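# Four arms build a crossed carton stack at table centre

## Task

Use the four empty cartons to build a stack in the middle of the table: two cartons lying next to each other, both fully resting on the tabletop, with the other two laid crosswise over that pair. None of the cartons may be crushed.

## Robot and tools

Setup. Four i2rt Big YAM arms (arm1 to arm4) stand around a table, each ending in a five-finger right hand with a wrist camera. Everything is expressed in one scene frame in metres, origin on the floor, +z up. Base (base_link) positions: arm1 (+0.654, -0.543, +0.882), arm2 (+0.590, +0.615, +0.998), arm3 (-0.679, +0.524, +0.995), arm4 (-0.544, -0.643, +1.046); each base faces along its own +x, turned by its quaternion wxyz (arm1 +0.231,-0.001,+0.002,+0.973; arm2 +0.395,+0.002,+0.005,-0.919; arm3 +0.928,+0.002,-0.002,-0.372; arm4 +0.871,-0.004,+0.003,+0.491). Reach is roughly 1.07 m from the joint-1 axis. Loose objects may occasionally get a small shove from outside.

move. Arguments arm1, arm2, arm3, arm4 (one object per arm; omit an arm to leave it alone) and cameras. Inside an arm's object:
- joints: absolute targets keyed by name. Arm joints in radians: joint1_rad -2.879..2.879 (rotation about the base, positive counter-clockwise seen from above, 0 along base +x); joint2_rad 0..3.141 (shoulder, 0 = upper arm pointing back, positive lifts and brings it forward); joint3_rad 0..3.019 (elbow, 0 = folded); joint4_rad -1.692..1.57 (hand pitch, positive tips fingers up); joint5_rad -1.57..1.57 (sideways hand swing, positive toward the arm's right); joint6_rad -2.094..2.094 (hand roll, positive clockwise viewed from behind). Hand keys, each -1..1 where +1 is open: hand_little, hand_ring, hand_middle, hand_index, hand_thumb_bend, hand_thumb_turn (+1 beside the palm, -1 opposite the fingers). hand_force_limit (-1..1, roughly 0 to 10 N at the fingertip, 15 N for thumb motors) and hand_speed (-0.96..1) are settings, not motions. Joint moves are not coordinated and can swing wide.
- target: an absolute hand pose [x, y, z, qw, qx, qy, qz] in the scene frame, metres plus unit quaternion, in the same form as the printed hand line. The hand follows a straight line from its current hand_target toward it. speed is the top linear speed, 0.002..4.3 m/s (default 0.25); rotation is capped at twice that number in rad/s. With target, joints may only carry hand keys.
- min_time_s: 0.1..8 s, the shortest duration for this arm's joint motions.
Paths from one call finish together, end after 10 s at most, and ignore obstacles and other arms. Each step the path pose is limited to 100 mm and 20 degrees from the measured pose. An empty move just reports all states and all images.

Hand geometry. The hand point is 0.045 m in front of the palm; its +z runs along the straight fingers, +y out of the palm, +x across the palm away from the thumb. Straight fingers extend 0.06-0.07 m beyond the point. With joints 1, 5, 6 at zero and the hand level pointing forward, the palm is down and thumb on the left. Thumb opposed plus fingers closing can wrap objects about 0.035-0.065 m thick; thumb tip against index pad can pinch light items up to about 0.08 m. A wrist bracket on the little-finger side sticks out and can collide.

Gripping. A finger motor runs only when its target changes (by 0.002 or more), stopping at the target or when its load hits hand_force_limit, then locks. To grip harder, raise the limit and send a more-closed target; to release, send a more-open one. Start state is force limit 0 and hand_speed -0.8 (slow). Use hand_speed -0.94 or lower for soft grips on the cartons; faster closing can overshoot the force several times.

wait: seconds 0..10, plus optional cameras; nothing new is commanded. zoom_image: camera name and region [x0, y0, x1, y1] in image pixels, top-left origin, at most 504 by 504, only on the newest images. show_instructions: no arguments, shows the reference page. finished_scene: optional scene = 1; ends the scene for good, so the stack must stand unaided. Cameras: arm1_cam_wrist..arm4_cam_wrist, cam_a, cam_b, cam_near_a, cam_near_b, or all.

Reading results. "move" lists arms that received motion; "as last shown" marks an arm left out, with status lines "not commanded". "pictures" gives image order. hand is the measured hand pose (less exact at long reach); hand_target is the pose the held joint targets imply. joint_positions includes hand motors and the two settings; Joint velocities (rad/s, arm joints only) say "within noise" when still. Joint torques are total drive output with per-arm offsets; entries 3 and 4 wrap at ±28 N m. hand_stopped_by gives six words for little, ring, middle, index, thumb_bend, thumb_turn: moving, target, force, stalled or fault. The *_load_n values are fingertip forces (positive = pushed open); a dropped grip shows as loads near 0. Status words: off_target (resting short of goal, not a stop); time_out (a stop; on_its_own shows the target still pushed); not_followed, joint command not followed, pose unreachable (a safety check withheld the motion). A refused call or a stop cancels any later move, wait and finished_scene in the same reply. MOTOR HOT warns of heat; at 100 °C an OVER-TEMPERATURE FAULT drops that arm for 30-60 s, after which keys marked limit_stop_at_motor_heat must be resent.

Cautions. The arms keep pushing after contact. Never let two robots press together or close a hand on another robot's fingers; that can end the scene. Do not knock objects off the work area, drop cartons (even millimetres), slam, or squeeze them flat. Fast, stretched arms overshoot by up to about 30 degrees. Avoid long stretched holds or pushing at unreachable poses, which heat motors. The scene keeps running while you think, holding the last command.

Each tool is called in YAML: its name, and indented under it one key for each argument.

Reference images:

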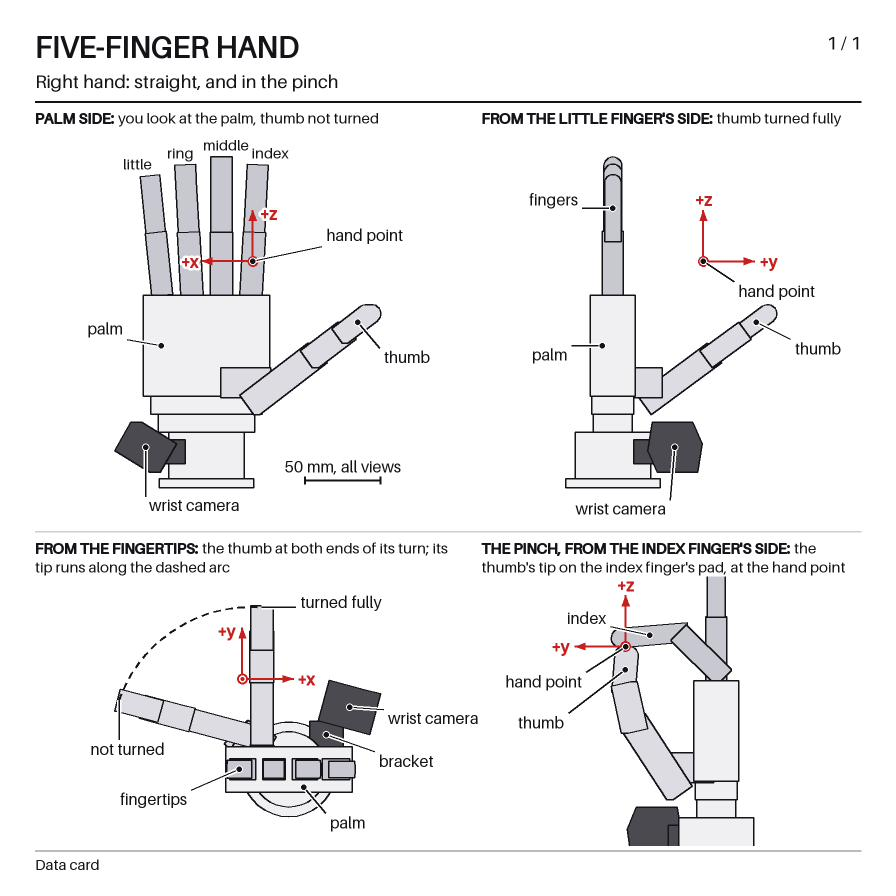

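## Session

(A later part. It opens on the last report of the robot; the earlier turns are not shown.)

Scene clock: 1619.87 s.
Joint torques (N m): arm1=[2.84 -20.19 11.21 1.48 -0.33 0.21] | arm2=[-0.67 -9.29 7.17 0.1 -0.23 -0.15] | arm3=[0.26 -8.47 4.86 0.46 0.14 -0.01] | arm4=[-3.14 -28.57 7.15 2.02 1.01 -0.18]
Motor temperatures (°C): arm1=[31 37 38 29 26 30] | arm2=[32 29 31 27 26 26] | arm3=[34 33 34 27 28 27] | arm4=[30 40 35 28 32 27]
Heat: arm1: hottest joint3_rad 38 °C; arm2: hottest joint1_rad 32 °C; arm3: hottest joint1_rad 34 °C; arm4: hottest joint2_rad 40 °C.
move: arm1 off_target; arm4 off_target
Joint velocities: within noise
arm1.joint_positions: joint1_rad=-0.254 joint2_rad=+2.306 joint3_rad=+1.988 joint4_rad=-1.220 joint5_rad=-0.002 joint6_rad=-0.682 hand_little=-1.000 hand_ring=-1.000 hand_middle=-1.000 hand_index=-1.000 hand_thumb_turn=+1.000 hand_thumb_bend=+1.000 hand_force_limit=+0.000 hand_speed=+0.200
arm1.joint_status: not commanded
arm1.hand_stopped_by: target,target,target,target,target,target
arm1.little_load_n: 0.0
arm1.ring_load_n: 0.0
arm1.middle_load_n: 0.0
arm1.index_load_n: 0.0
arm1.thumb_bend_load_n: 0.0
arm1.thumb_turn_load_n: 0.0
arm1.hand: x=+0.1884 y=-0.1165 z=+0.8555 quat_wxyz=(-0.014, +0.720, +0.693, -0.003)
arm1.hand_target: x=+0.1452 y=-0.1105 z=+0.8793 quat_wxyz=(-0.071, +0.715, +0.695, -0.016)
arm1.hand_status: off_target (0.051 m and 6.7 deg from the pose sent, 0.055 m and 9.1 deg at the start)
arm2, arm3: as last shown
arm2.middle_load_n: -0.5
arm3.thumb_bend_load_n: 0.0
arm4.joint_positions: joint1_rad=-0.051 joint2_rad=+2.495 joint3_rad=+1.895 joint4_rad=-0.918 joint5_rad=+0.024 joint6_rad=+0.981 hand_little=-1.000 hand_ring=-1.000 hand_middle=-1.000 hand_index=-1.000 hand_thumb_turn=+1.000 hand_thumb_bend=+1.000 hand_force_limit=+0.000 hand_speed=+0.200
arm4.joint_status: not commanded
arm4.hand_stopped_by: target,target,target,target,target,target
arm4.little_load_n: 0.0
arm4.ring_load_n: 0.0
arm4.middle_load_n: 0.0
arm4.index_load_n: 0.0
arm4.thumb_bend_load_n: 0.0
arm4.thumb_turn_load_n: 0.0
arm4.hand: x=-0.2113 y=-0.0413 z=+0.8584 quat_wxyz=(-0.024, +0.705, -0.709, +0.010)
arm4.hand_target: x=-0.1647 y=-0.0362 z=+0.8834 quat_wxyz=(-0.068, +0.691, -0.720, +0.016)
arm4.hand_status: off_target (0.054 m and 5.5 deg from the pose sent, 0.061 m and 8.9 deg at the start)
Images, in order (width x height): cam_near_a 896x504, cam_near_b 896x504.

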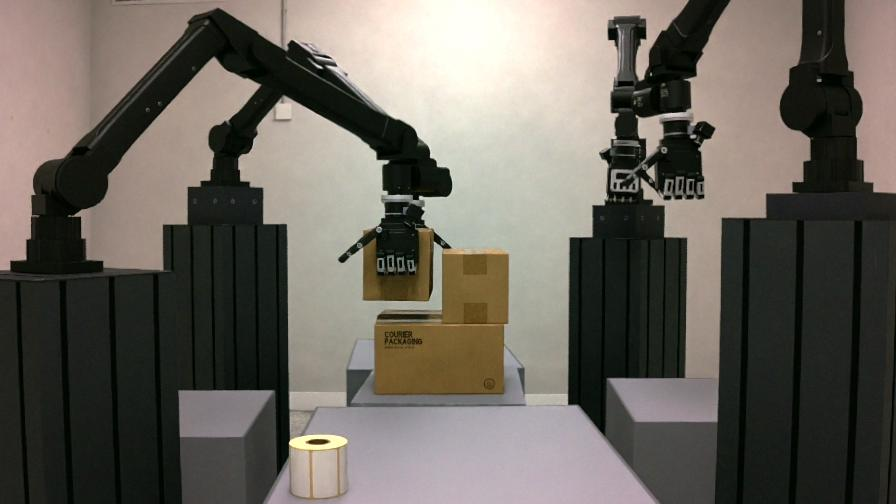

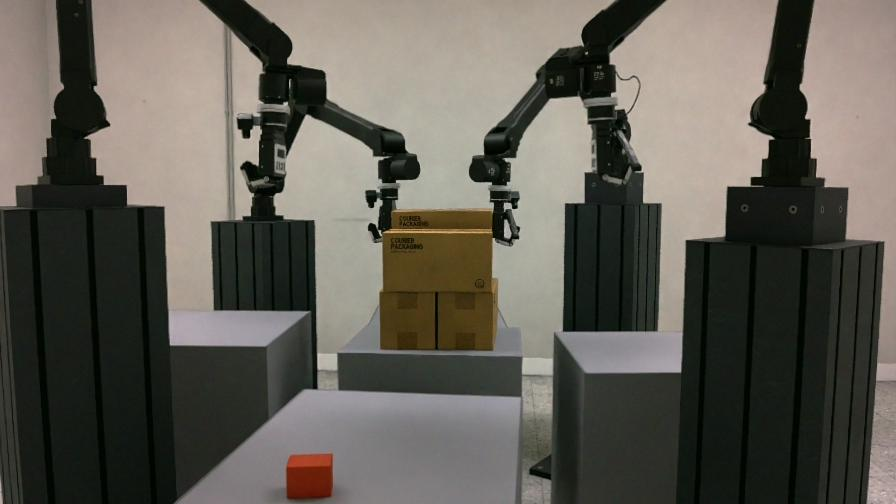

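move:
  arm4: {"target":[-0.1677,-0.019,0.860,-0.0689,0.6925,-0.7204,0.0149],"speed":0.05}
  arm1: {"target":[0.1389,-0.093,0.855,-0.0714,0.7170,0.6958,-0.0144],"speed":0.05}
  cameras: ["cam_near_a","cam_near_b"]

zoom_image:
  camera: "cam_near_a"
  region: [330, 190, 540, 350]

zoom_image:
  camera: "cam_near_b"
  region: [340, 170, 540, 320]

Scene clock: 1630.00 s.
Joint torques (N m): arm1=[1.85 -19.96 12.25 1.24 -0.31 0.16] | arm2=[0.38 -9.29 7.24 -0.09 -0.16 -0.1] | arm3=[0.21 -8.53 4.85 0.47 0.14 -0.01] | arm4=[-2.43 -27.4 9.24 1.48 0.99 -0.09]
Motor temperatures (°C): arm1=[31 38 38 29 26 30] | arm2=[32 29 31 27 26 26] | arm3=[34 33 34 27 28 27] | arm4=[30 41 35 28 32 27]
Heat: arm1: hottest joint2_rad 38 °C; arm2: hottest joint1_rad 32 °C; arm3: hottest joint1_rad 34 °C; arm4: hottest joint2_rad 41 °C.
move: arm1 off_target; arm4 off_target
Joint velocities: within noise
arm1.joint_positions: joint1_rad=-0.254 joint2_rad=+2.357 joint3_rad=+2.021 joint4_rad=-1.203 joint5_rad=-0.003 joint6_rad=-0.689 hand_little=-1.000 hand_ring=-1.000 hand_middle=-1.000 hand_index=-1.000 hand_thumb_turn=+1.000 hand_thumb_bend=+1.000 hand_force_limit=+0.000 hand_speed=+0.200
arm1.joint_status: not commanded
arm1.hand_stopped_by: target,target,target,target,target,target
arm1.little_load_n: 0.0
arm1.ring_load_n: 0.0
arm1.middle_load_n: 0.0
arm1.index_load_n: 0.0
arm1.thumb_bend_load_n: 0.0
arm1.thumb_turn_load_n: 0.0
arm1.hand: x=+0.1818 y=-0.1101 z=+0.8335 quat_wxyz=(-0.014, +0.718, +0.696, -0.004)
arm1.hand_target: x=+0.1414 y=-0.0956 z=+0.8578 quat_wxyz=(-0.071, +0.715, +0.695, -0.015)
arm1.hand_status: off_target (0.051 m and 6.7 deg from the pose sent, 0.055 m and 6.7 deg at the start)
arm2, arm3: as last shown
arm2.middle_load_n: 0.0
arm4.joint_positions: joint1_rad=-0.039 joint2_rad=+2.539 joint3_rad=+1.912 joint4_rad=-0.903 joint5_rad=+0.026 joint6_rad=+0.985 hand_little=-1.000 hand_ring=-1.000 hand_middle=-1.000 hand_index=-1.000 hand_thumb_turn=+1.000 hand_thumb_bend=+1.000 hand_force_limit=+0.000 hand_speed=+0.200
arm4.joint_status: not commanded
arm4.hand_stopped_by: target,target,target,target,target,target
arm4.little_load_n: 0.0
arm4.ring_load_n: 0.0
arm4.middle_load_n: 0.5
arm4.index_load_n: 0.0
arm4.thumb_bend_load_n: 0.0
arm4.thumb_turn_load_n: 0.0
arm4.hand: x=-0.2188 y=-0.0391 z=+0.8345 quat_wxyz=(-0.019, +0.708, -0.706, +0.012)
arm4.hand_target: x=-0.1691 y=-0.0223 z=+0.8627 quat_wxyz=(-0.069, +0.691, -0.719, +0.016)
arm4.hand_status: off_target (0.060 m and 6.2 deg from the pose sent, 0.049 m and 5.5 deg at the start)
Images, in order (width x height): cam_near_a 896x504, cam_near_b 896x504.

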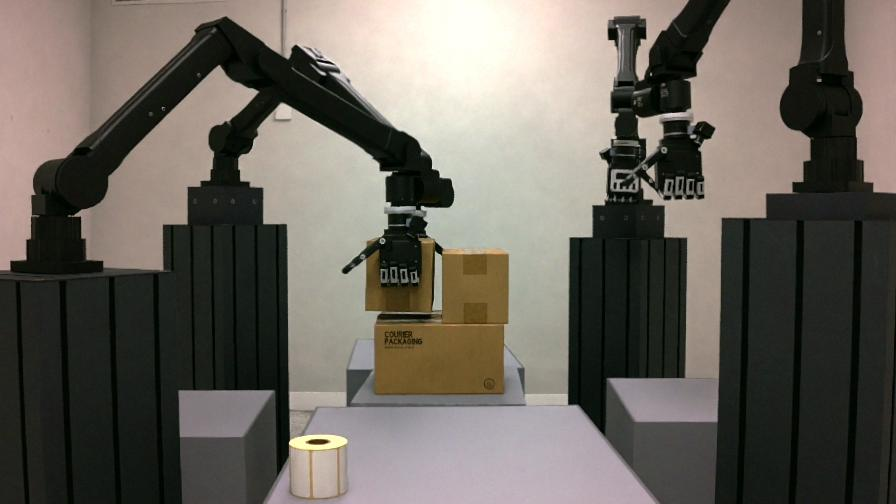

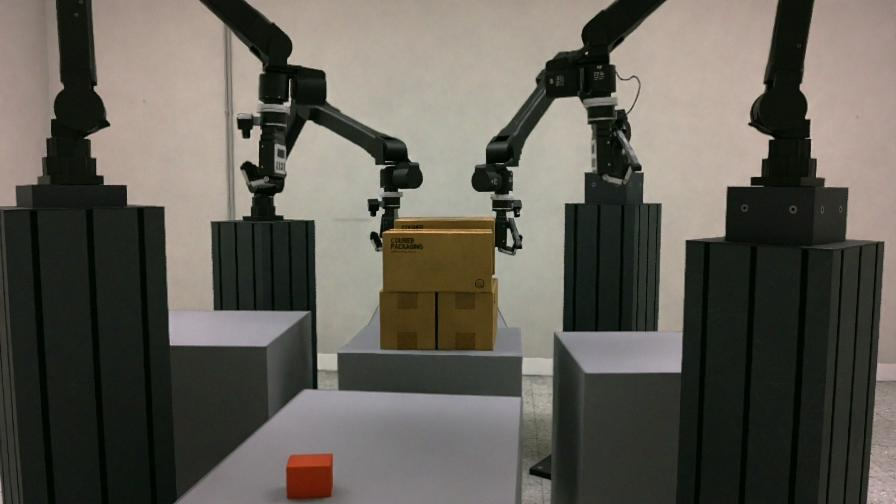

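Scaled by 2.400 from the camera's image (finer frame: 1280x720).

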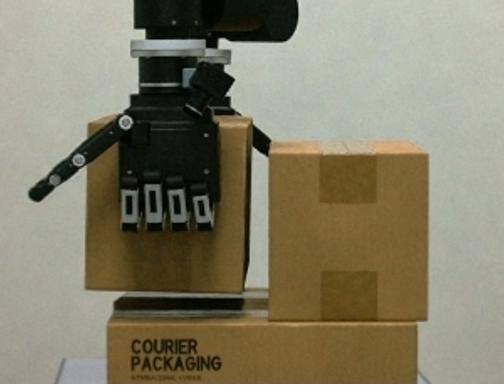

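Scaled by 2.520 from the camera's image (finer frame: 1280x720).

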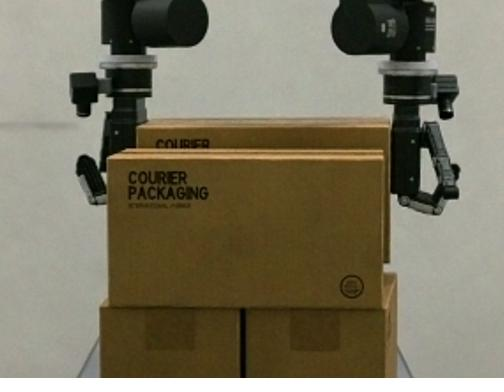

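move:
  arm4: {"target":[-0.1657,-0.003,0.848,-0.0689,0.6925,-0.7204,0.0149],"speed":0.05}
  arm1: {"target":[0.1409,-0.077,0.844,-0.0714,0.7170,0.6958,-0.0144],"speed":0.05}
  cameras: ["cam_near_a","cam_near_b"]

zoom_image:
  camera: "cam_near_a"
  region: [330, 190, 540, 350]

zoom_image:
  camera: "cam_near_b"
  region: [340, 170, 540, 320]

Scene clock: 1636.37 s.
Joint torques (N m): arm1=[2.32 -20.48 12.23 1.06 -0.44 0.2] | arm2=[0.15 -9.47 7.28 -0.09 -0.23 -0.14] | arm3=[0.21 -8.53 4.83 0.49 0.14 -0.01] | arm4=[-2.73 -27.75 9.54 1.02 1.01 -0.11]
Motor temperatures (°C): arm1=[31 38 38 29 26 30] | arm2=[32 29 31 27 26 26] | arm3=[34 33 34 27 28 27] | arm4=[30 40 35 28 32 27]
Heat: arm1: hottest joint2_rad 38 °C; arm2: hottest joint1_rad 32 °C; arm3: hottest joint1_rad 34 °C; arm4: hottest joint2_rad 40 °C.
move: arm1 off_target; arm4 off_target
Joint velocities: within noise
arm1.joint_positions: joint1_rad=-0.279 joint2_rad=+2.398 joint3_rad=+2.063 joint4_rad=-1.203 joint5_rad=-0.003 joint6_rad=-0.708 hand_little=-1.000 hand_ring=-1.000 hand_middle=-1.000 hand_index=-1.000 hand_thumb_turn=+1.000 hand_thumb_bend=+1.000 hand_force_limit=+0.000 hand_speed=+0.200
arm1.joint_status: not commanded
arm1.hand_stopped_by: target,target,target,target,target,target
arm1.little_load_n: 0.0
arm1.ring_load_n: 0.0
arm1.middle_load_n: 0.0
arm1.index_load_n: 0.0
arm1.thumb_bend_load_n: 0.0
arm1.thumb_turn_load_n: 0.0
arm1.hand: x=+0.1862 y=-0.0912 z=+0.8210 quat_wxyz=(-0.015, +0.720, +0.694, -0.003)
arm1.hand_target: x=+0.1435 y=-0.0798 z=+0.8467 quat_wxyz=(-0.071, +0.715, +0.695, -0.015)
arm1.hand_status: off_target (0.053 m and 6.6 deg from the pose sent, 0.054 m and 6.7 deg at the start)
arm2, arm3: as last shown
arm4.joint_positions: joint1_rad=-0.029 joint2_rad=+2.597 joint3_rad=+1.999 joint4_rad=-0.913 joint5_rad=+0.028 joint6_rad=+0.997 hand_little=-1.000 hand_ring=-1.000 hand_middle=-1.000 hand_index=-1.000 hand_thumb_turn=+1.000 hand_thumb_bend=+1.000 hand_force_limit=+0.000 hand_speed=+0.200
arm4.joint_status: not commanded
arm4.hand_stopped_by: target,target,target,target,target,target
arm4.little_load_n: 0.0
arm4.ring_load_n: 0.0
arm4.middle_load_n: 0.0
arm4.index_load_n: 0.0
arm4.thumb_bend_load_n: 0.0
arm4.thumb_turn_load_n: 0.0
arm4.hand: x=-0.2138 y=-0.0188 z=+0.8229 quat_wxyz=(-0.028, +0.707, -0.707, +0.010)
arm4.hand_target: x=-0.1668 y=-0.0061 z=+0.8498 quat_wxyz=(-0.069, +0.691, -0.720, +0.016)
arm4.hand_status: off_target (0.056 m and 5.2 deg from the pose sent, 0.066 m and 6.2 deg at the start)
Images, in order (width x height): cam_near_a 896x504, cam_near_b 896x504.

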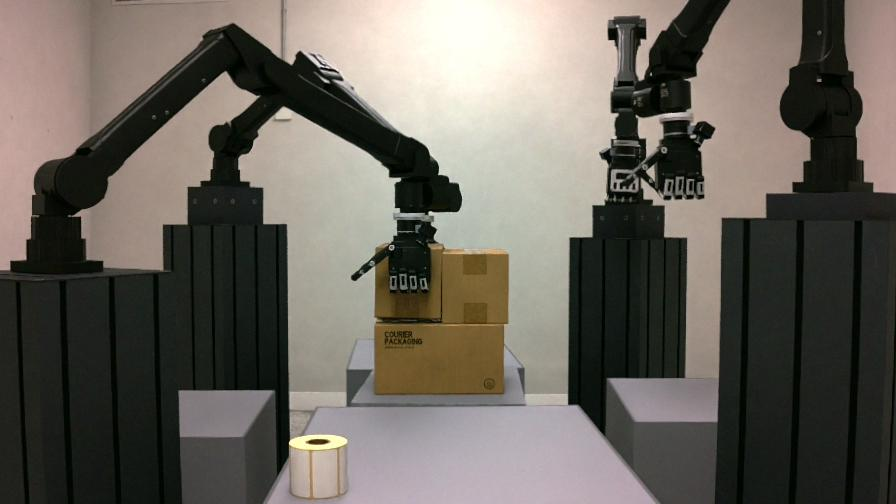

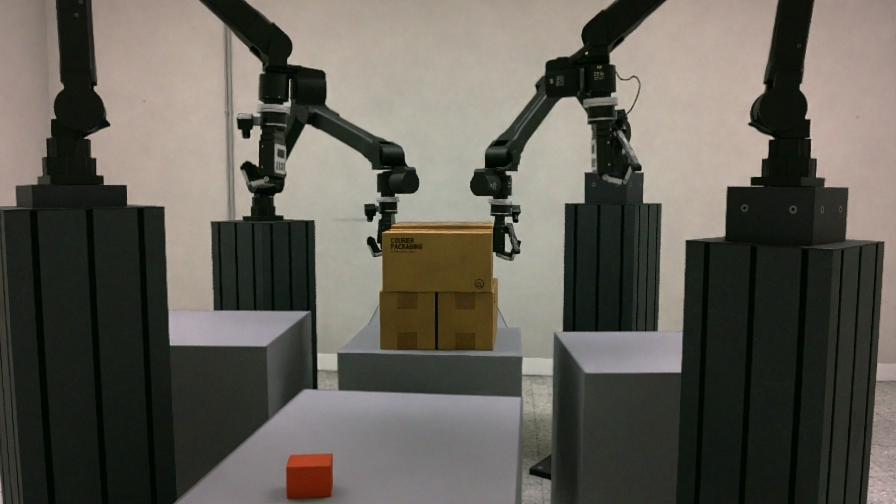

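Scaled by 2.400 from the camera's image (finer frame: 1280x720).

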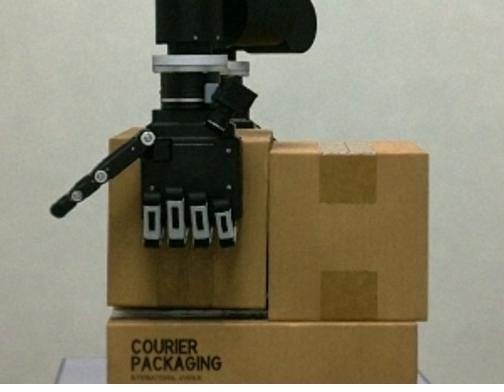

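Scaled by 2.520 from the camera's image (finer frame: 1280x720).

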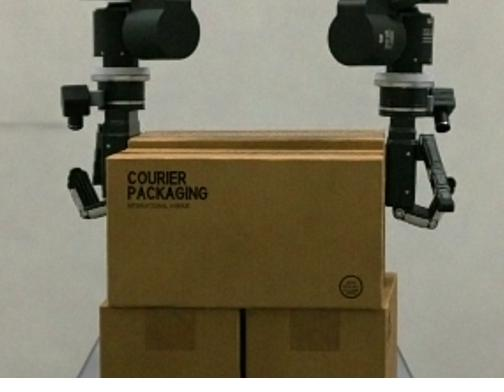

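move:
  arm4: {"target":[-0.1667,-0.010,0.834,-0.0689,0.6925,-0.7204,0.0149],"speed":0.04}
  arm1: {"target":[0.1409,-0.084,0.830,-0.0714,0.7170,0.6958,-0.0144],"speed":0.04}
  cameras: ["cam_near_a","cam_near_b"]

zoom_image:
  camera: "cam_near_a"
  region: [330, 190, 540, 350]

zoom_image:
  camera: "cam_near_b"
  region: [340, 170, 540, 320]

Scene clock: 1640.90 s.
Joint torques (N m): arm1=[2.73 -20.6 9.87 1.65 -0.44 0.25] | arm2=[0.32 -9.58 7.2 0.12 -0.17 -0.11] | arm3=[0.21 -8.59 4.88 0.49 0.14 -0.01] | arm4=[-3.14 -27.69 7.82 1.7 1 -0.14]
Motor temperatures (°C): arm1=[31 38 38 29 26 30] | arm2=[32 29 31 27 26 26] | arm3=[34 33 34 27 28 27] | arm4=[30 41 35 28 32 27]
Heat: arm1: hottest joint2_rad 38 °C; arm2: hottest joint1_rad 32 °C; arm3: hottest joint1_rad 34 °C; arm4: hottest joint2_rad 41 °C.
move: arm1 off_target; arm4 off_target
Joint velocities: within noise
arm1.joint_positions: joint1_rad=-0.279 joint2_rad=+2.406 joint3_rad=+2.063 joint4_rad=-1.182 joint5_rad=-0.002 joint6_rad=-0.708 hand_little=-1.000 hand_ring=-1.000 hand_middle=-1.000 hand_index=-1.000 hand_thumb_turn=+1.000 hand_thumb_bend=+1.000 hand_force_limit=+0.000 hand_speed=+0.200
arm1.joint_status: not commanded
arm1.hand_stopped_by: target,target,target,target,target,target
arm1.little_load_n: 0.0
arm1.ring_load_n: 0.0
arm1.middle_load_n: 0.0
arm1.index_load_n: 0.0
arm1.thumb_bend_load_n: 0.0
arm1.thumb_turn_load_n: 0.0
arm1.hand: x=+0.1833 y=-0.0883 z=+0.8145 quat_wxyz=(-0.021, +0.720, +0.694, -0.003)
arm1.hand_target: x=+0.1426 y=-0.0861 z=+0.8319 quat_wxyz=(-0.071, +0.715, +0.695, -0.016)
arm1.hand_status: off_target (0.045 m and 5.9 deg from the pose sent, 0.047 m and 6.6 deg at the start)
arm2, arm3: as last shown
arm2.little_load_n: 0.5
arm4.joint_positions: joint1_rad=-0.026 joint2_rad=+2.604 joint3_rad=+1.999 joint4_rad=-0.901 joint5_rad=+0.027 joint6_rad=+0.999 hand_little=-1.000 hand_ring=-1.000 hand_middle=-1.000 hand_index=-1.000 hand_thumb_turn=+1.000 hand_thumb_bend=+1.000 hand_force_limit=+0.000 hand_speed=+0.200
arm4.joint_status: not commanded
arm4.hand_stopped_by: target,target,target,target,target,target
arm4.little_load_n: 0.0
arm4.ring_load_n: 0.0
arm4.middle_load_n: 0.0
arm4.index_load_n: 0.0
arm4.thumb_bend_load_n: 0.0
arm4.thumb_turn_load_n: 0.0
arm4.hand: x=-0.2157 y=-0.0171 z=+0.8178 quat_wxyz=(-0.030, +0.708, -0.706, +0.009)
arm4.hand_target: x=-0.1677 y=-0.0126 z=+0.8355 quat_wxyz=(-0.069, +0.691, -0.719, +0.016)
arm4.hand_status: off_target (0.052 m and 5.1 deg from the pose sent, 0.049 m and 5.2 deg at the start)
Images, in order (width x height): cam_near_a 896x504, cam_near_b 896x504.

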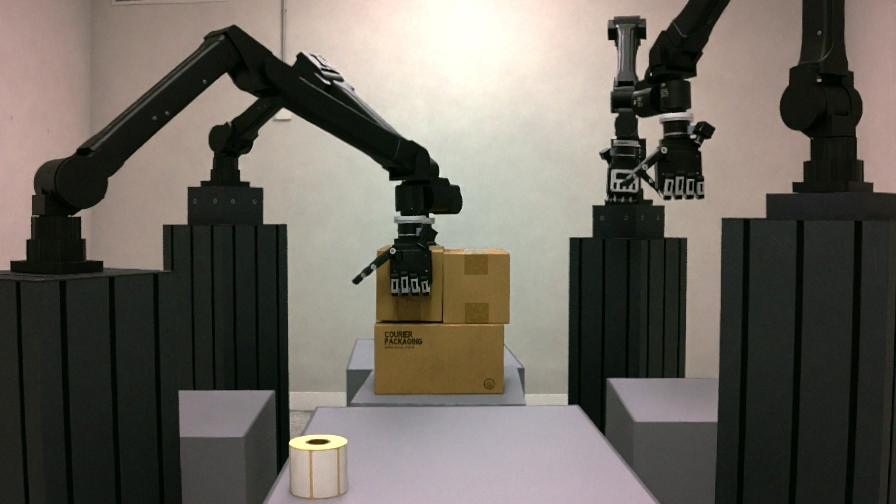

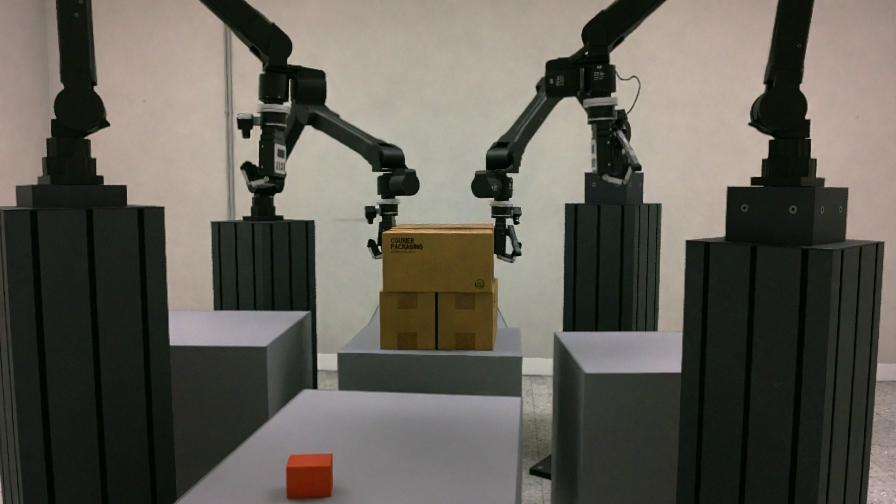

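Scaled by 2.400 from the camera's image (finer frame: 1280x720).

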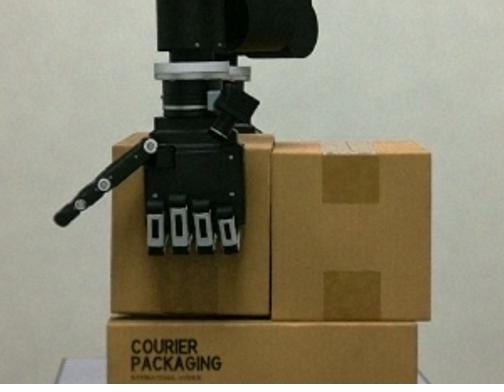

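Scaled by 2.520 from the camera's image (finer frame: 1280x720).

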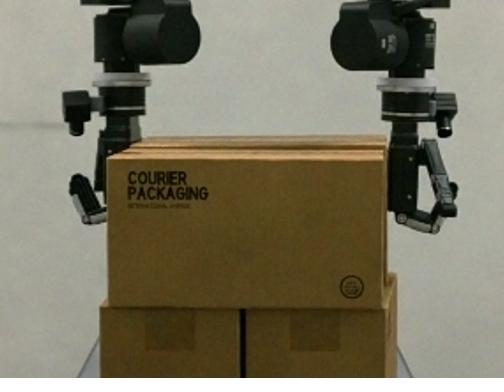

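move:
  arm4: {"target":[-0.1667,-0.018,0.820,-0.0689,0.6925,-0.7204,0.0149],"speed":0.04}
  arm1: {"target":[0.1409,-0.092,0.816,-0.0714,0.7170,0.6958,-0.0144],"speed":0.04}
  cameras: ["cam_near_a","cam_near_b"]

zoom_image:
  camera: "cam_near_a"
  region: [330, 190, 540, 350]

zoom_image:
  camera: "cam_near_b"
  region: [340, 170, 540, 320]

Scene clock: 1645.10 s.
Joint torques (N m): arm1=[3.31 -20.72 8.13 1.84 -0.46 0.33] | arm2=[0.03 -9.35 7.27 0.03 -0.2 -0.2] | arm3=[0.26 -8.64 4.83 0.5 0.14 -0.01] | arm4=[-3.6 -27.22 6.65 1.83 1.07 -0.2]
Motor temperatures (°C): arm1=[31 38 38 29 26 30] | arm2=[32 29 31 27 26 26] | arm3=[34 33 34 27 28 27] | arm4=[30 40 35 28 32 27]
Heat: arm1: hottest joint2_rad 38 °C; arm2: hottest joint1_rad 32 °C; arm3: hottest joint1_rad 34 °C; arm4: hottest joint2_rad 40 °C.
move: arm1 off_target; arm4 off_target
Joint velocities: within noise
arm1.joint_positions: joint1_rad=-0.279 joint2_rad=+2.407 joint3_rad=+2.050 joint4_rad=-1.149 joint5_rad=-0.001 joint6_rad=-0.708 hand_little=-1.000 hand_ring=-1.000 hand_middle=-1.000 hand_index=-1.000 hand_thumb_turn=+1.000 hand_thumb_bend=+1.000 hand_force_limit=+0.000 hand_speed=+0.200
arm1.joint_status: not commanded
arm1.hand_stopped_by: target,target,target,target,target,target
arm1.little_load_n: 0.0
arm1.ring_load_n: 0.5
arm1.middle_load_n: 0.0
arm1.index_load_n: 0.0
arm1.thumb_bend_load_n: 0.0
arm1.thumb_turn_load_n: 0.0
arm1.hand: x=+0.1811 y=-0.0859 z=+0.8082 quat_wxyz=(-0.031, +0.719, +0.694, -0.003)
arm1.hand_target: x=+0.1422 y=-0.0935 z=+0.8175 quat_wxyz=(-0.070, +0.715, +0.695, -0.016)
arm1.hand_status: off_target (0.041 m and 4.8 deg from the pose sent, 0.043 m and 5.8 deg at the start)
arm2, arm3: as last shown
arm2.little_load_n: 0.0
arm4.joint_positions: joint1_rad=-0.024 joint2_rad=+2.611 joint3_rad=+1.987 joint4_rad=-0.869 joint5_rad=+0.025 joint6_rad=+0.997 hand_little=-1.000 hand_ring=-1.000 hand_middle=-1.000 hand_index=-1.000 hand_thumb_turn=+1.000 hand_thumb_bend=+1.000 hand_force_limit=+0.000 hand_speed=+0.200
arm4.joint_status: not commanded
arm4.hand_stopped_by: target,target,target,target,target,target
arm4.little_load_n: 0.0
arm4.ring_load_n: 0.0
arm4.middle_load_n: 0.0
arm4.index_load_n: 0.0
arm4.thumb_bend_load_n: 0.0
arm4.thumb_turn_load_n: 0.0
arm4.hand: x=-0.2169 y=-0.0158 z=+0.8101 quat_wxyz=(-0.037, +0.708, -0.705, +0.007)
arm4.hand_target: x=-0.1678 y=-0.0201 z=+0.8212 quat_wxyz=(-0.068, +0.691, -0.719, +0.016)
arm4.hand_status: off_target (0.051 m and 4.6 deg from the pose sent, 0.049 m and 5.1 deg at the start)
Images, in order (width x height): cam_near_a 896x504, cam_near_b 896x504.

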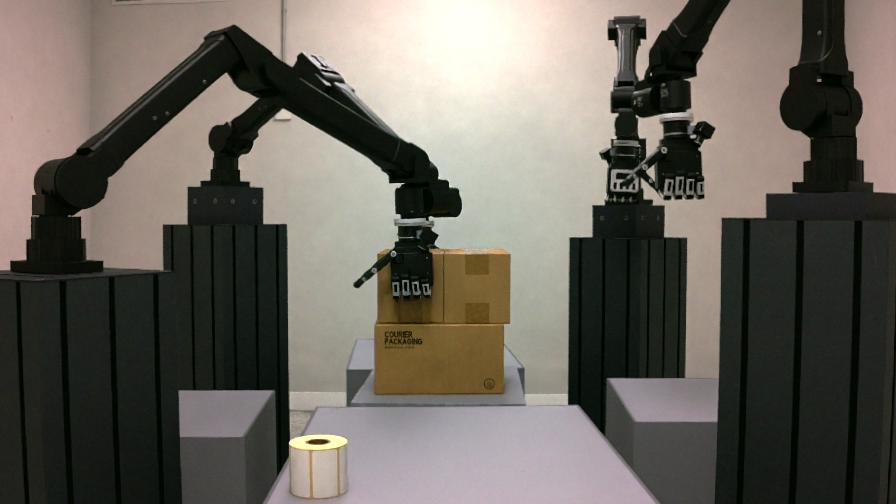

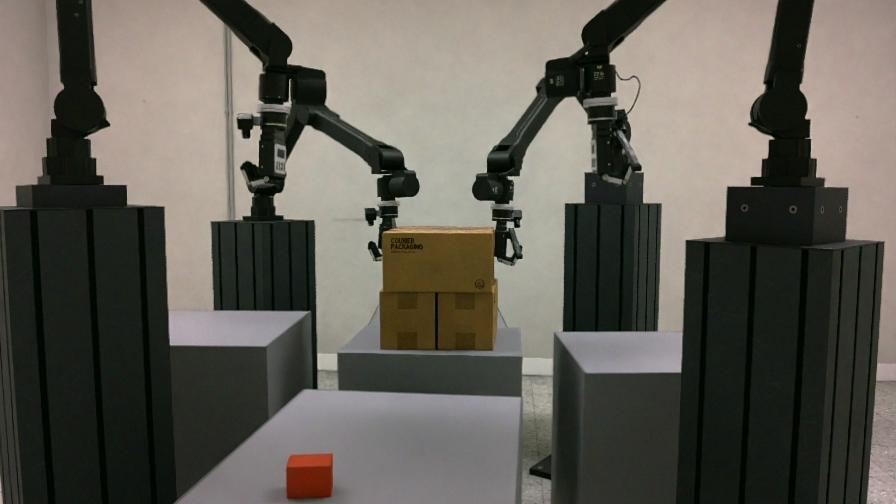

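Scaled by 2.400 from the camera's image (finer frame: 1280x720).

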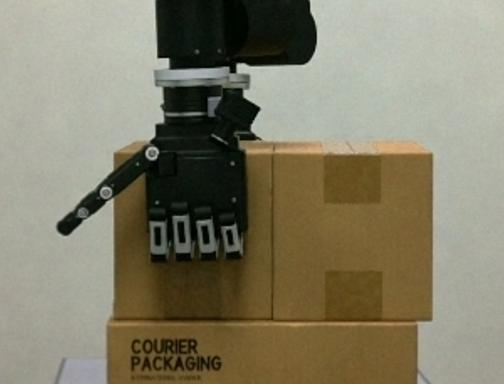

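Scaled by 2.520 from the camera's image (finer frame: 1280x720).

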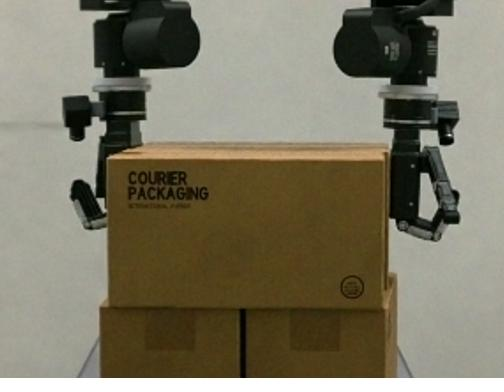

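move:
  arm4: {"target":[-0.1907,-0.016,0.816,-0.0300,0.699,-0.714,0.008],"speed":0.03}
  arm1: {"target":[0.1639,-0.088,0.814,-0.0300,0.7185,0.6945,-0.008],"speed":0.03}
  cameras: ["cam_near_a","cam_near_b"]

zoom_image:
  camera: "cam_near_a"
  region: [330, 190, 540, 350]

move:
  arm4: {"target":[-0.2250,-0.016,0.814,-0.0100,0.699,-0.714,0.004],"speed":0.04}
  arm1: {"target":[0.1950,-0.086,0.812,-0.0100,0.7185,0.6945,-0.004],"speed":0.04}
  cameras: ["cam_near_a","cam_near_b"]

zoom_image:
  camera: "cam_near_a"
  region: [330, 190, 540, 350]

zoom_image:
  camera: "cam_near_b"
  region: [340, 170, 540, 320]

Scene clock: 1656.03 s.
Joint torques (N m): arm1=[1.73 -19.49 10.58 -0.17 -0.16 0.13] | arm2=[-0.32 -9.17 7.3 0.12 -0.24 -0.1] | arm3=[0.32 -8.53 4.82 0.47 0.14 -0.01] | arm4=[-0.97 -25.88 8.2 0.64 0.27 -0.14]
Motor temperatures (°C): arm1=[31 38 37 29 26 30] | arm2=[32 29 31 27 26 26] | arm3=[34 33 34 27 28 27] | arm4=[30 41 35 28 32 27]
Heat: arm1: hottest joint2_rad 38 °C; arm2: hottest joint1_rad 32 °C; arm3: hottest joint1_rad 34 °C; arm4: hottest joint2_rad 41 °C.
move: arm1 off_target; arm4 off_target
Joint velocities: within noise
arm1.joint_positions: joint1_rad=-0.278 joint2_rad=+2.424 joint3_rad=+2.063 joint4_rad=-1.190 joint5_rad=-0.004 joint6_rad=-0.708 hand_little=-1.000 hand_ring=-1.000 hand_middle=-1.000 hand_index=-1.000 hand_thumb_turn=+1.000 hand_thumb_bend=+1.000 hand_force_limit=+0.000 hand_speed=+0.200
arm1.joint_status: not commanded
arm1.hand_stopped_by: target,target,target,target,target,target
arm1.little_load_n: 0.0
arm1.ring_load_n: 0.0
arm1.middle_load_n: 0.0
arm1.index_load_n: 0.0
arm1.thumb_bend_load_n: 0.0
arm1.thumb_turn_load_n: 0.0
arm1.hand: x=+0.1875 y=-0.0929 z=+0.8035 quat_wxyz=(-0.008, +0.720, +0.694, -0.003)
arm1.hand_target: x=+0.1646 y=-0.0889 z=+0.8146 quat_wxyz=(-0.030, +0.718, +0.695, -0.008)
arm1.hand_status: off_target (0.026 m and 2.6 deg from the pose sent, 0.018 m and 0.6 deg at the start)
arm2, arm3: as last shown
arm4.joint_positions: joint1_rad=-0.031 joint2_rad=+2.630 joint3_rad=+2.028 joint4_rad=-0.933 joint5_rad=+0.018 joint6_rad=+0.995 hand_little=-1.000 hand_ring=-1.000 hand_middle=-1.000 hand_index=-1.000 hand_thumb_turn=+1.000 hand_thumb_bend=+1.000 hand_force_limit=+0.000 hand_speed=+0.200
arm4.joint_status: not commanded
arm4.hand_stopped_by: target,target,target,target,target,target
arm4.little_load_n: 0.0
arm4.ring_load_n: 0.0
arm4.middle_load_n: 0.0
arm4.index_load_n: 0.0
arm4.thumb_bend_load_n: 0.0
arm4.thumb_turn_load_n: 0.0
arm4.hand: x=-0.2159 y=-0.0211 z=+0.8102 quat_wxyz=(-0.015, +0.707, -0.707, +0.008)
arm4.hand_target: x=-0.1910 y=-0.0169 z=+0.8166 quat_wxyz=(-0.030, +0.699, -0.714, +0.008)
arm4.hand_status: off_target (0.026 m and 2.1 deg from the pose sent, 0.027 m and 1.7 deg at the start)
Images, in order (width x height): cam_near_a 896x504, cam_near_b 896x504.

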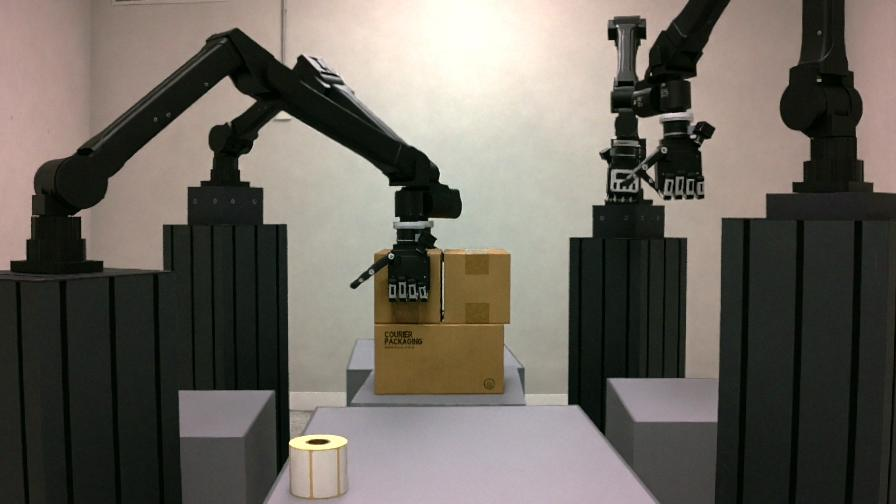

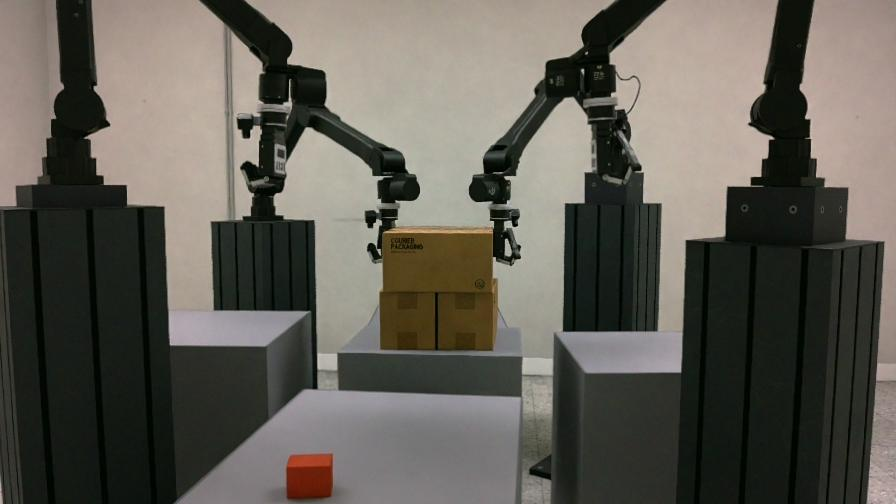

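Scaled by 2.400 from the camera's image (finer frame: 1280x720).

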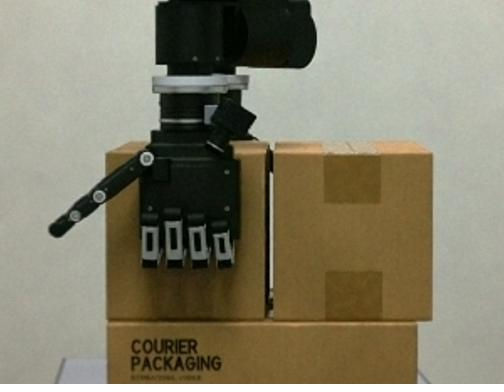

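Scene clock: 1657.43 s.
Joint torques (N m): arm1=[-0.03 -21.25 6.22 -0.28 0.02 -0.08] | arm2=[-0.15 -9.17 7.51 0.05 -0.19 -0.12] | arm3=[0.32 -8.53 4.83 0.47 0.14 -0.01] | arm4=[1.79 -27.22 5.49 0.31 -0.08 -0.04]
Motor temperatures (°C): arm1=[31 38 37 29 26 30] | arm2=[32 29 31 27 26 26] | arm3=[34 33 34 27 28 27] | arm4=[30 41 35 28 32 27]
Heat: arm1: hottest joint2_rad 38 °C; arm2: hottest joint1_rad 32 °C; arm3: hottest joint1_rad 34 °C; arm4: hottest joint2_rad 41 °C.
move: arm1 done; arm4 done
Joint velocities: within noise
arm1.joint_positions: joint1_rad=-0.287 joint2_rad=+2.424 joint3_rad=+2.063 joint4_rad=-1.190 joint5_rad=-0.004 joint6_rad=-0.715 hand_little=-1.000 hand_ring=-1.000 hand_middle=-1.000 hand_index=-1.000 hand_thumb_turn=+1.000 hand_thumb_bend=+1.000 hand_force_limit=+0.000 hand_speed=+0.200
arm1.joint_status: not commanded
arm1.hand_stopped_by: target,target,target,target,target,target
arm1.little_load_n: 0.0
arm1.ring_load_n: 0.0
arm1.middle_load_n: 0.0
arm1.index_load_n: 0.0
arm1.thumb_bend_load_n: 0.0
arm1.thumb_turn_load_n: 0.0
arm1.hand: x=+0.1916 y=-0.0886 z=+0.8035 quat_wxyz=(-0.008, +0.720, +0.694, -0.003)
arm1.hand_target: x=+0.1950 y=-0.0860 z=+0.8120 quat_wxyz=(-0.010, +0.719, +0.695, -0.004)
arm1.hand_status: done (0.010 m and 0.3 deg from the pose sent, 0.013 m and 0.3 deg at the start)
arm2.joint_positions: joint1_rad=-0.329 joint2_rad=+1.509 joint3_rad=+0.822 joint4_rad=-0.888 joint5_rad=-0.007 joint6_rad=+0.478 hand_little=-1.000 hand_ring=-1.000 hand_middle=-1.000 hand_index=-1.000 hand_thumb_turn=+1.000 hand_thumb_bend=+1.000 hand_force_limit=+0.000 hand_speed=+0.200
arm2.joint_status: not commanded
arm2.hand_stopped_by: target,target,target,target,target,target
arm2.little_load_n: 0.0
arm2.ring_load_n: 0.0
arm2.middle_load_n: 0.0
arm2.index_load_n: 0.0
arm2.thumb_bend_load_n: 0.0
arm2.thumb_turn_load_n: 0.0
arm2.hand: x=+0.3312 y=+0.4167 z=+0.9993 quat_wxyz=(+0.000, -0.706, -0.708, -0.005)
arm2.hand_target: x=+0.3300 y=+0.4200 z=+0.9999 quat_wxyz=(+0.000, -0.707, -0.707, +0.000)
arm2.hand_status: not commanded
arm3.joint_positions: joint1_rad=+0.585 joint2_rad=+1.424 joint3_rad=+0.737 joint4_rad=-0.896 joint5_rad=+0.001 joint6_rad=-0.173 hand_little=-1.000 hand_ring=-1.000 hand_middle=-1.000 hand_index=-1.000 hand_thumb_turn=+1.000 hand_thumb_bend=+1.000 hand_force_limit=+0.000 hand_speed=+0.200
arm3.joint_status: not commanded
arm3.hand_stopped_by: target,target,target,target,target,target
arm3.little_load_n: 0.0
arm3.ring_load_n: 0.0
arm3.middle_load_n: 0.0
arm3.index_load_n: 0.0
arm3.thumb_bend_load_n: 0.0
arm3.thumb_turn_load_n: 0.0
arm3.hand: x=-0.4186 y=+0.4965 z=+1.0023 quat_wxyz=(+0.001, +0.705, -0.709, -0.003)
arm3.hand_target: x=-0.4200 y=+0.4999 z=+1.0001 quat_wxyz=(+0.000, +0.707, -0.707, +0.000)
arm3.hand_status: not commanded
arm4.joint_positions: joint1_rad=-0.026 joint2_rad=+2.630 joint3_rad=+2.025 joint4_rad=-0.937 joint5_rad=+0.011 joint6_rad=+1.020 hand_little=-1.000 hand_ring=-1.000 hand_middle=-1.000 hand_index=-1.000 hand_thumb_turn=+1.000 hand_thumb_bend=+1.000 hand_force_limit=+0.000 hand_speed=+0.200
arm4.joint_status: not commanded
arm4.hand_stopped_by: target,target,target,target,target,target
arm4.little_load_n: 0.0
arm4.ring_load_n: 0.0
arm4.middle_load_n: -0.5
arm4.index_load_n: 0.0
arm4.thumb_bend_load_n: 0.0
arm4.thumb_turn_load_n: 0.0
arm4.hand: x=-0.2207 y=-0.0194 z=+0.8097 quat_wxyz=(-0.011, +0.700, -0.714, +0.005)
arm4.hand_target: x=-0.2249 y=-0.0160 z=+0.8140 quat_wxyz=(-0.010, +0.699, -0.715, +0.004)
arm4.hand_status: done (0.007 m and 0.2 deg from the pose sent, 0.011 m and 1.4 deg at the start)
Images, in order (width x height): cam_near_a 896x504, cam_near_b 896x504.

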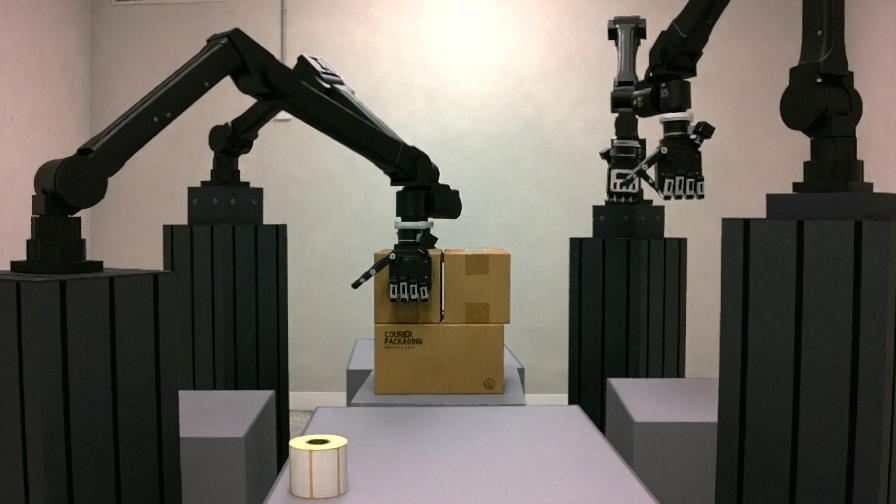

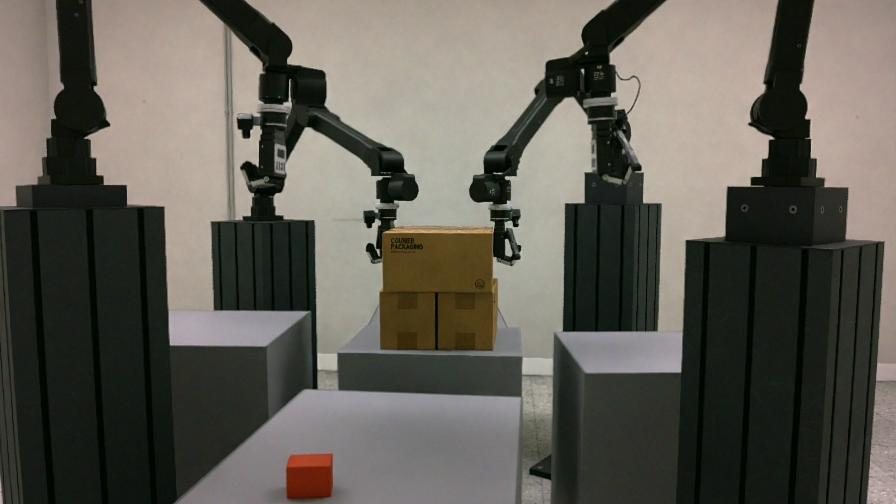

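Scaled by 2.400 from the camera's image (finer frame: 1280x720).

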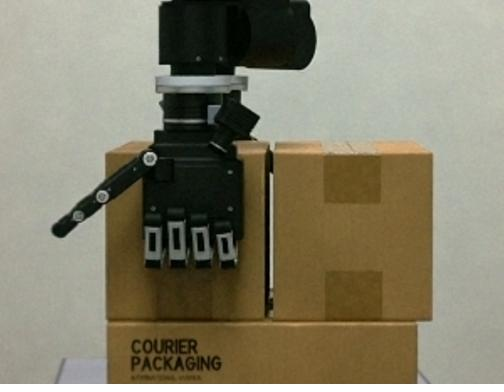

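Scaled by 2.520 from the camera's image (finer frame: 1280x720).

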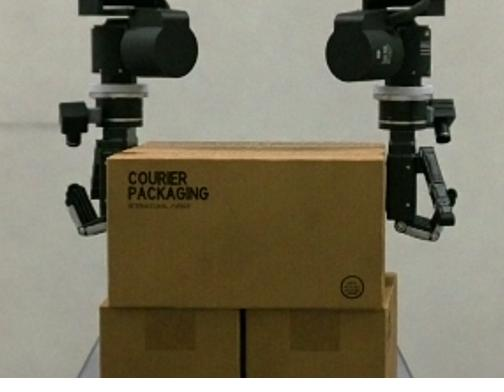

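move:
  arm4: {"target":[-0.2950,-0.018,0.816,0.0,0.699,-0.714,0.0],"speed":0.08}
  arm1: {"target":[0.2650,-0.086,0.814,0.0,0.7185,0.6945,0.0],"speed":0.08}
  cameras: ["cam_near_a","cam_near_b"]

zoom_image:
  camera: "cam_near_a"
  region: [330, 190, 540, 350]

zoom_image:
  camera: "cam_near_b"
  region: [340, 170, 540, 320]

Scene clock: 1662.27 s.
Joint torques (N m): arm1=[0.21 -20.31 6.02 0.17 0.14 -0.08] | arm2=[0.32 -9.64 7.16 -0.05 -0.18 -0.11] | arm3=[0.15 -8.47 4.85 0.46 0.14 -0.01] | arm4=[1.2 -27.22 4.9 0.83 -0.05 -0.09]
Motor temperatures (°C): arm1=[31 38 37 29 25 30] | arm2=[32 29 31 27 26 26] | arm3=[34 33 34 27 28 27] | arm4=[30 41 35 28 31 27]
Heat: arm1: hottest joint2_rad 38 °C; arm2: hottest joint1_rad 32 °C; arm3: hottest joint1_rad 34 °C; arm4: hottest joint2_rad 41 °C.
move: arm1 off_target; arm4 off_target
Joint velocities: within noise
arm1.joint_positions: joint1_rad=-0.360 joint2_rad=+2.310 joint3_rad=+1.828 joint4_rad=-1.116 joint5_rad=+0.000 joint6_rad=-0.786 hand_little=-1.000 hand_ring=-1.000 hand_middle=-1.000 hand_index=-1.000 hand_thumb_turn=+1.000 hand_thumb_bend=+1.000 hand_force_limit=+0.000 hand_speed=+0.200
arm1.joint_status: not commanded
arm1.hand_stopped_by: target,target,target,target,target,target
arm1.little_load_n: 0.0
arm1.ring_load_n: 0.0
arm1.middle_load_n: 0.0
arm1.index_load_n: 0.0
arm1.thumb_bend_load_n: 0.0
arm1.thumb_turn_load_n: 0.0
arm1.hand: x=+0.2668 y=-0.0927 z=+0.8009 quat_wxyz=(+0.015, +0.721, +0.693, -0.001)
arm1.hand_target: x=+0.2651 y=-0.0859 z=+0.8141 quat_wxyz=(+0.000, +0.719, +0.695, +0.000)
arm1.hand_status: off_target (0.015 m and 1.8 deg from the pose sent, 0.074 m and 1.0 deg at the start)
arm2, arm3: as last shown
arm4.joint_positions: joint1_rad=+0.061 joint2_rad=+2.565 joint3_rad=+1.855 joint4_rad=-0.881 joint5_rad=-0.002 joint6_rad=+1.103 hand_little=-1.000 hand_ring=-1.000 hand_middle=-1.000 hand_index=-1.000 hand_thumb_turn=+1.000 hand_thumb_bend=+1.000 hand_force_limit=+0.000 hand_speed=+0.200
arm4.joint_status: not commanded
arm4.hand_stopped_by: target,target,target,target,target,target
arm4.little_load_n: 0.0
arm4.ring_load_n: 0.0
arm4.middle_load_n: 0.0
arm4.index_load_n: 0.0
arm4.thumb_bend_load_n: 0.0
arm4.thumb_turn_load_n: 0.0
arm4.hand: x=-0.2979 y=-0.0286 z=+0.8024 quat_wxyz=(+0.014, +0.702, -0.712, +0.005)
arm4.hand_target: x=-0.2950 y=-0.0181 z=+0.8161 quat_wxyz=(+0.000, +0.700, -0.715, +0.000)
arm4.hand_status: off_target (0.017 m and 1.8 deg from the pose sent, 0.074 m and 1.4 deg at the start)
Images, in order (width x height): cam_near_a 896x504, cam_near_b 896x504.

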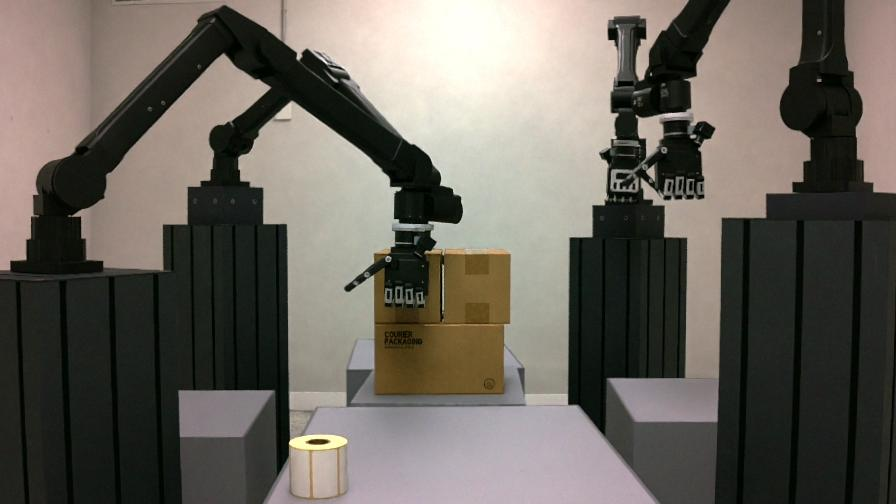

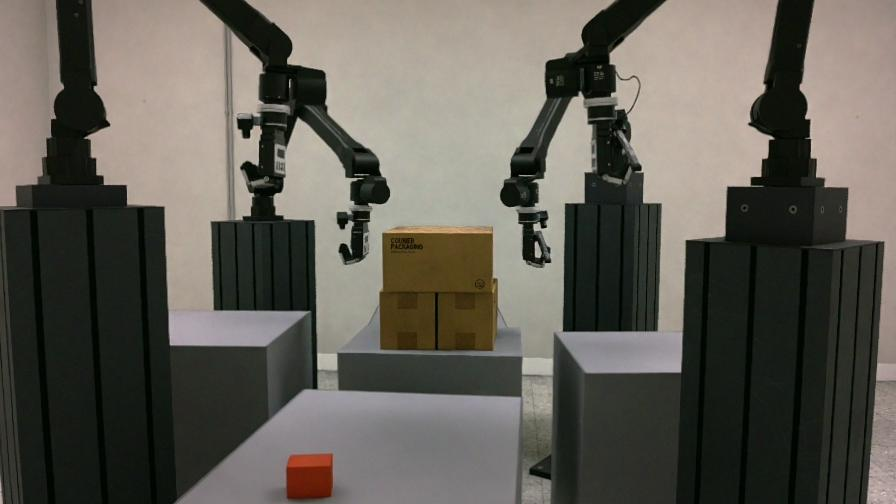

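Scaled by 2.400 from the camera's image (finer frame: 1280x720).

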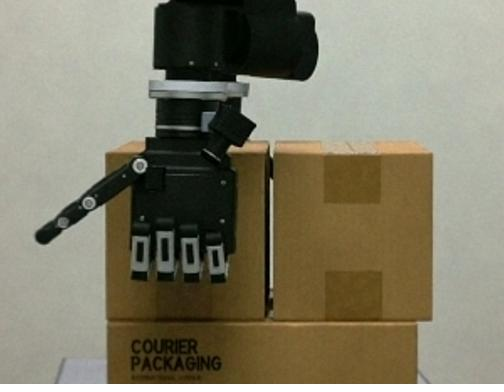

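Scaled by 2.520 from the camera's image (finer frame: 1280x720).

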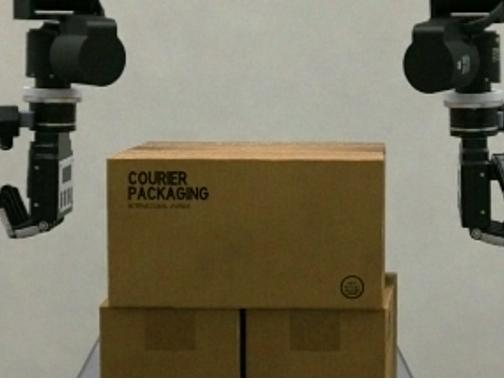

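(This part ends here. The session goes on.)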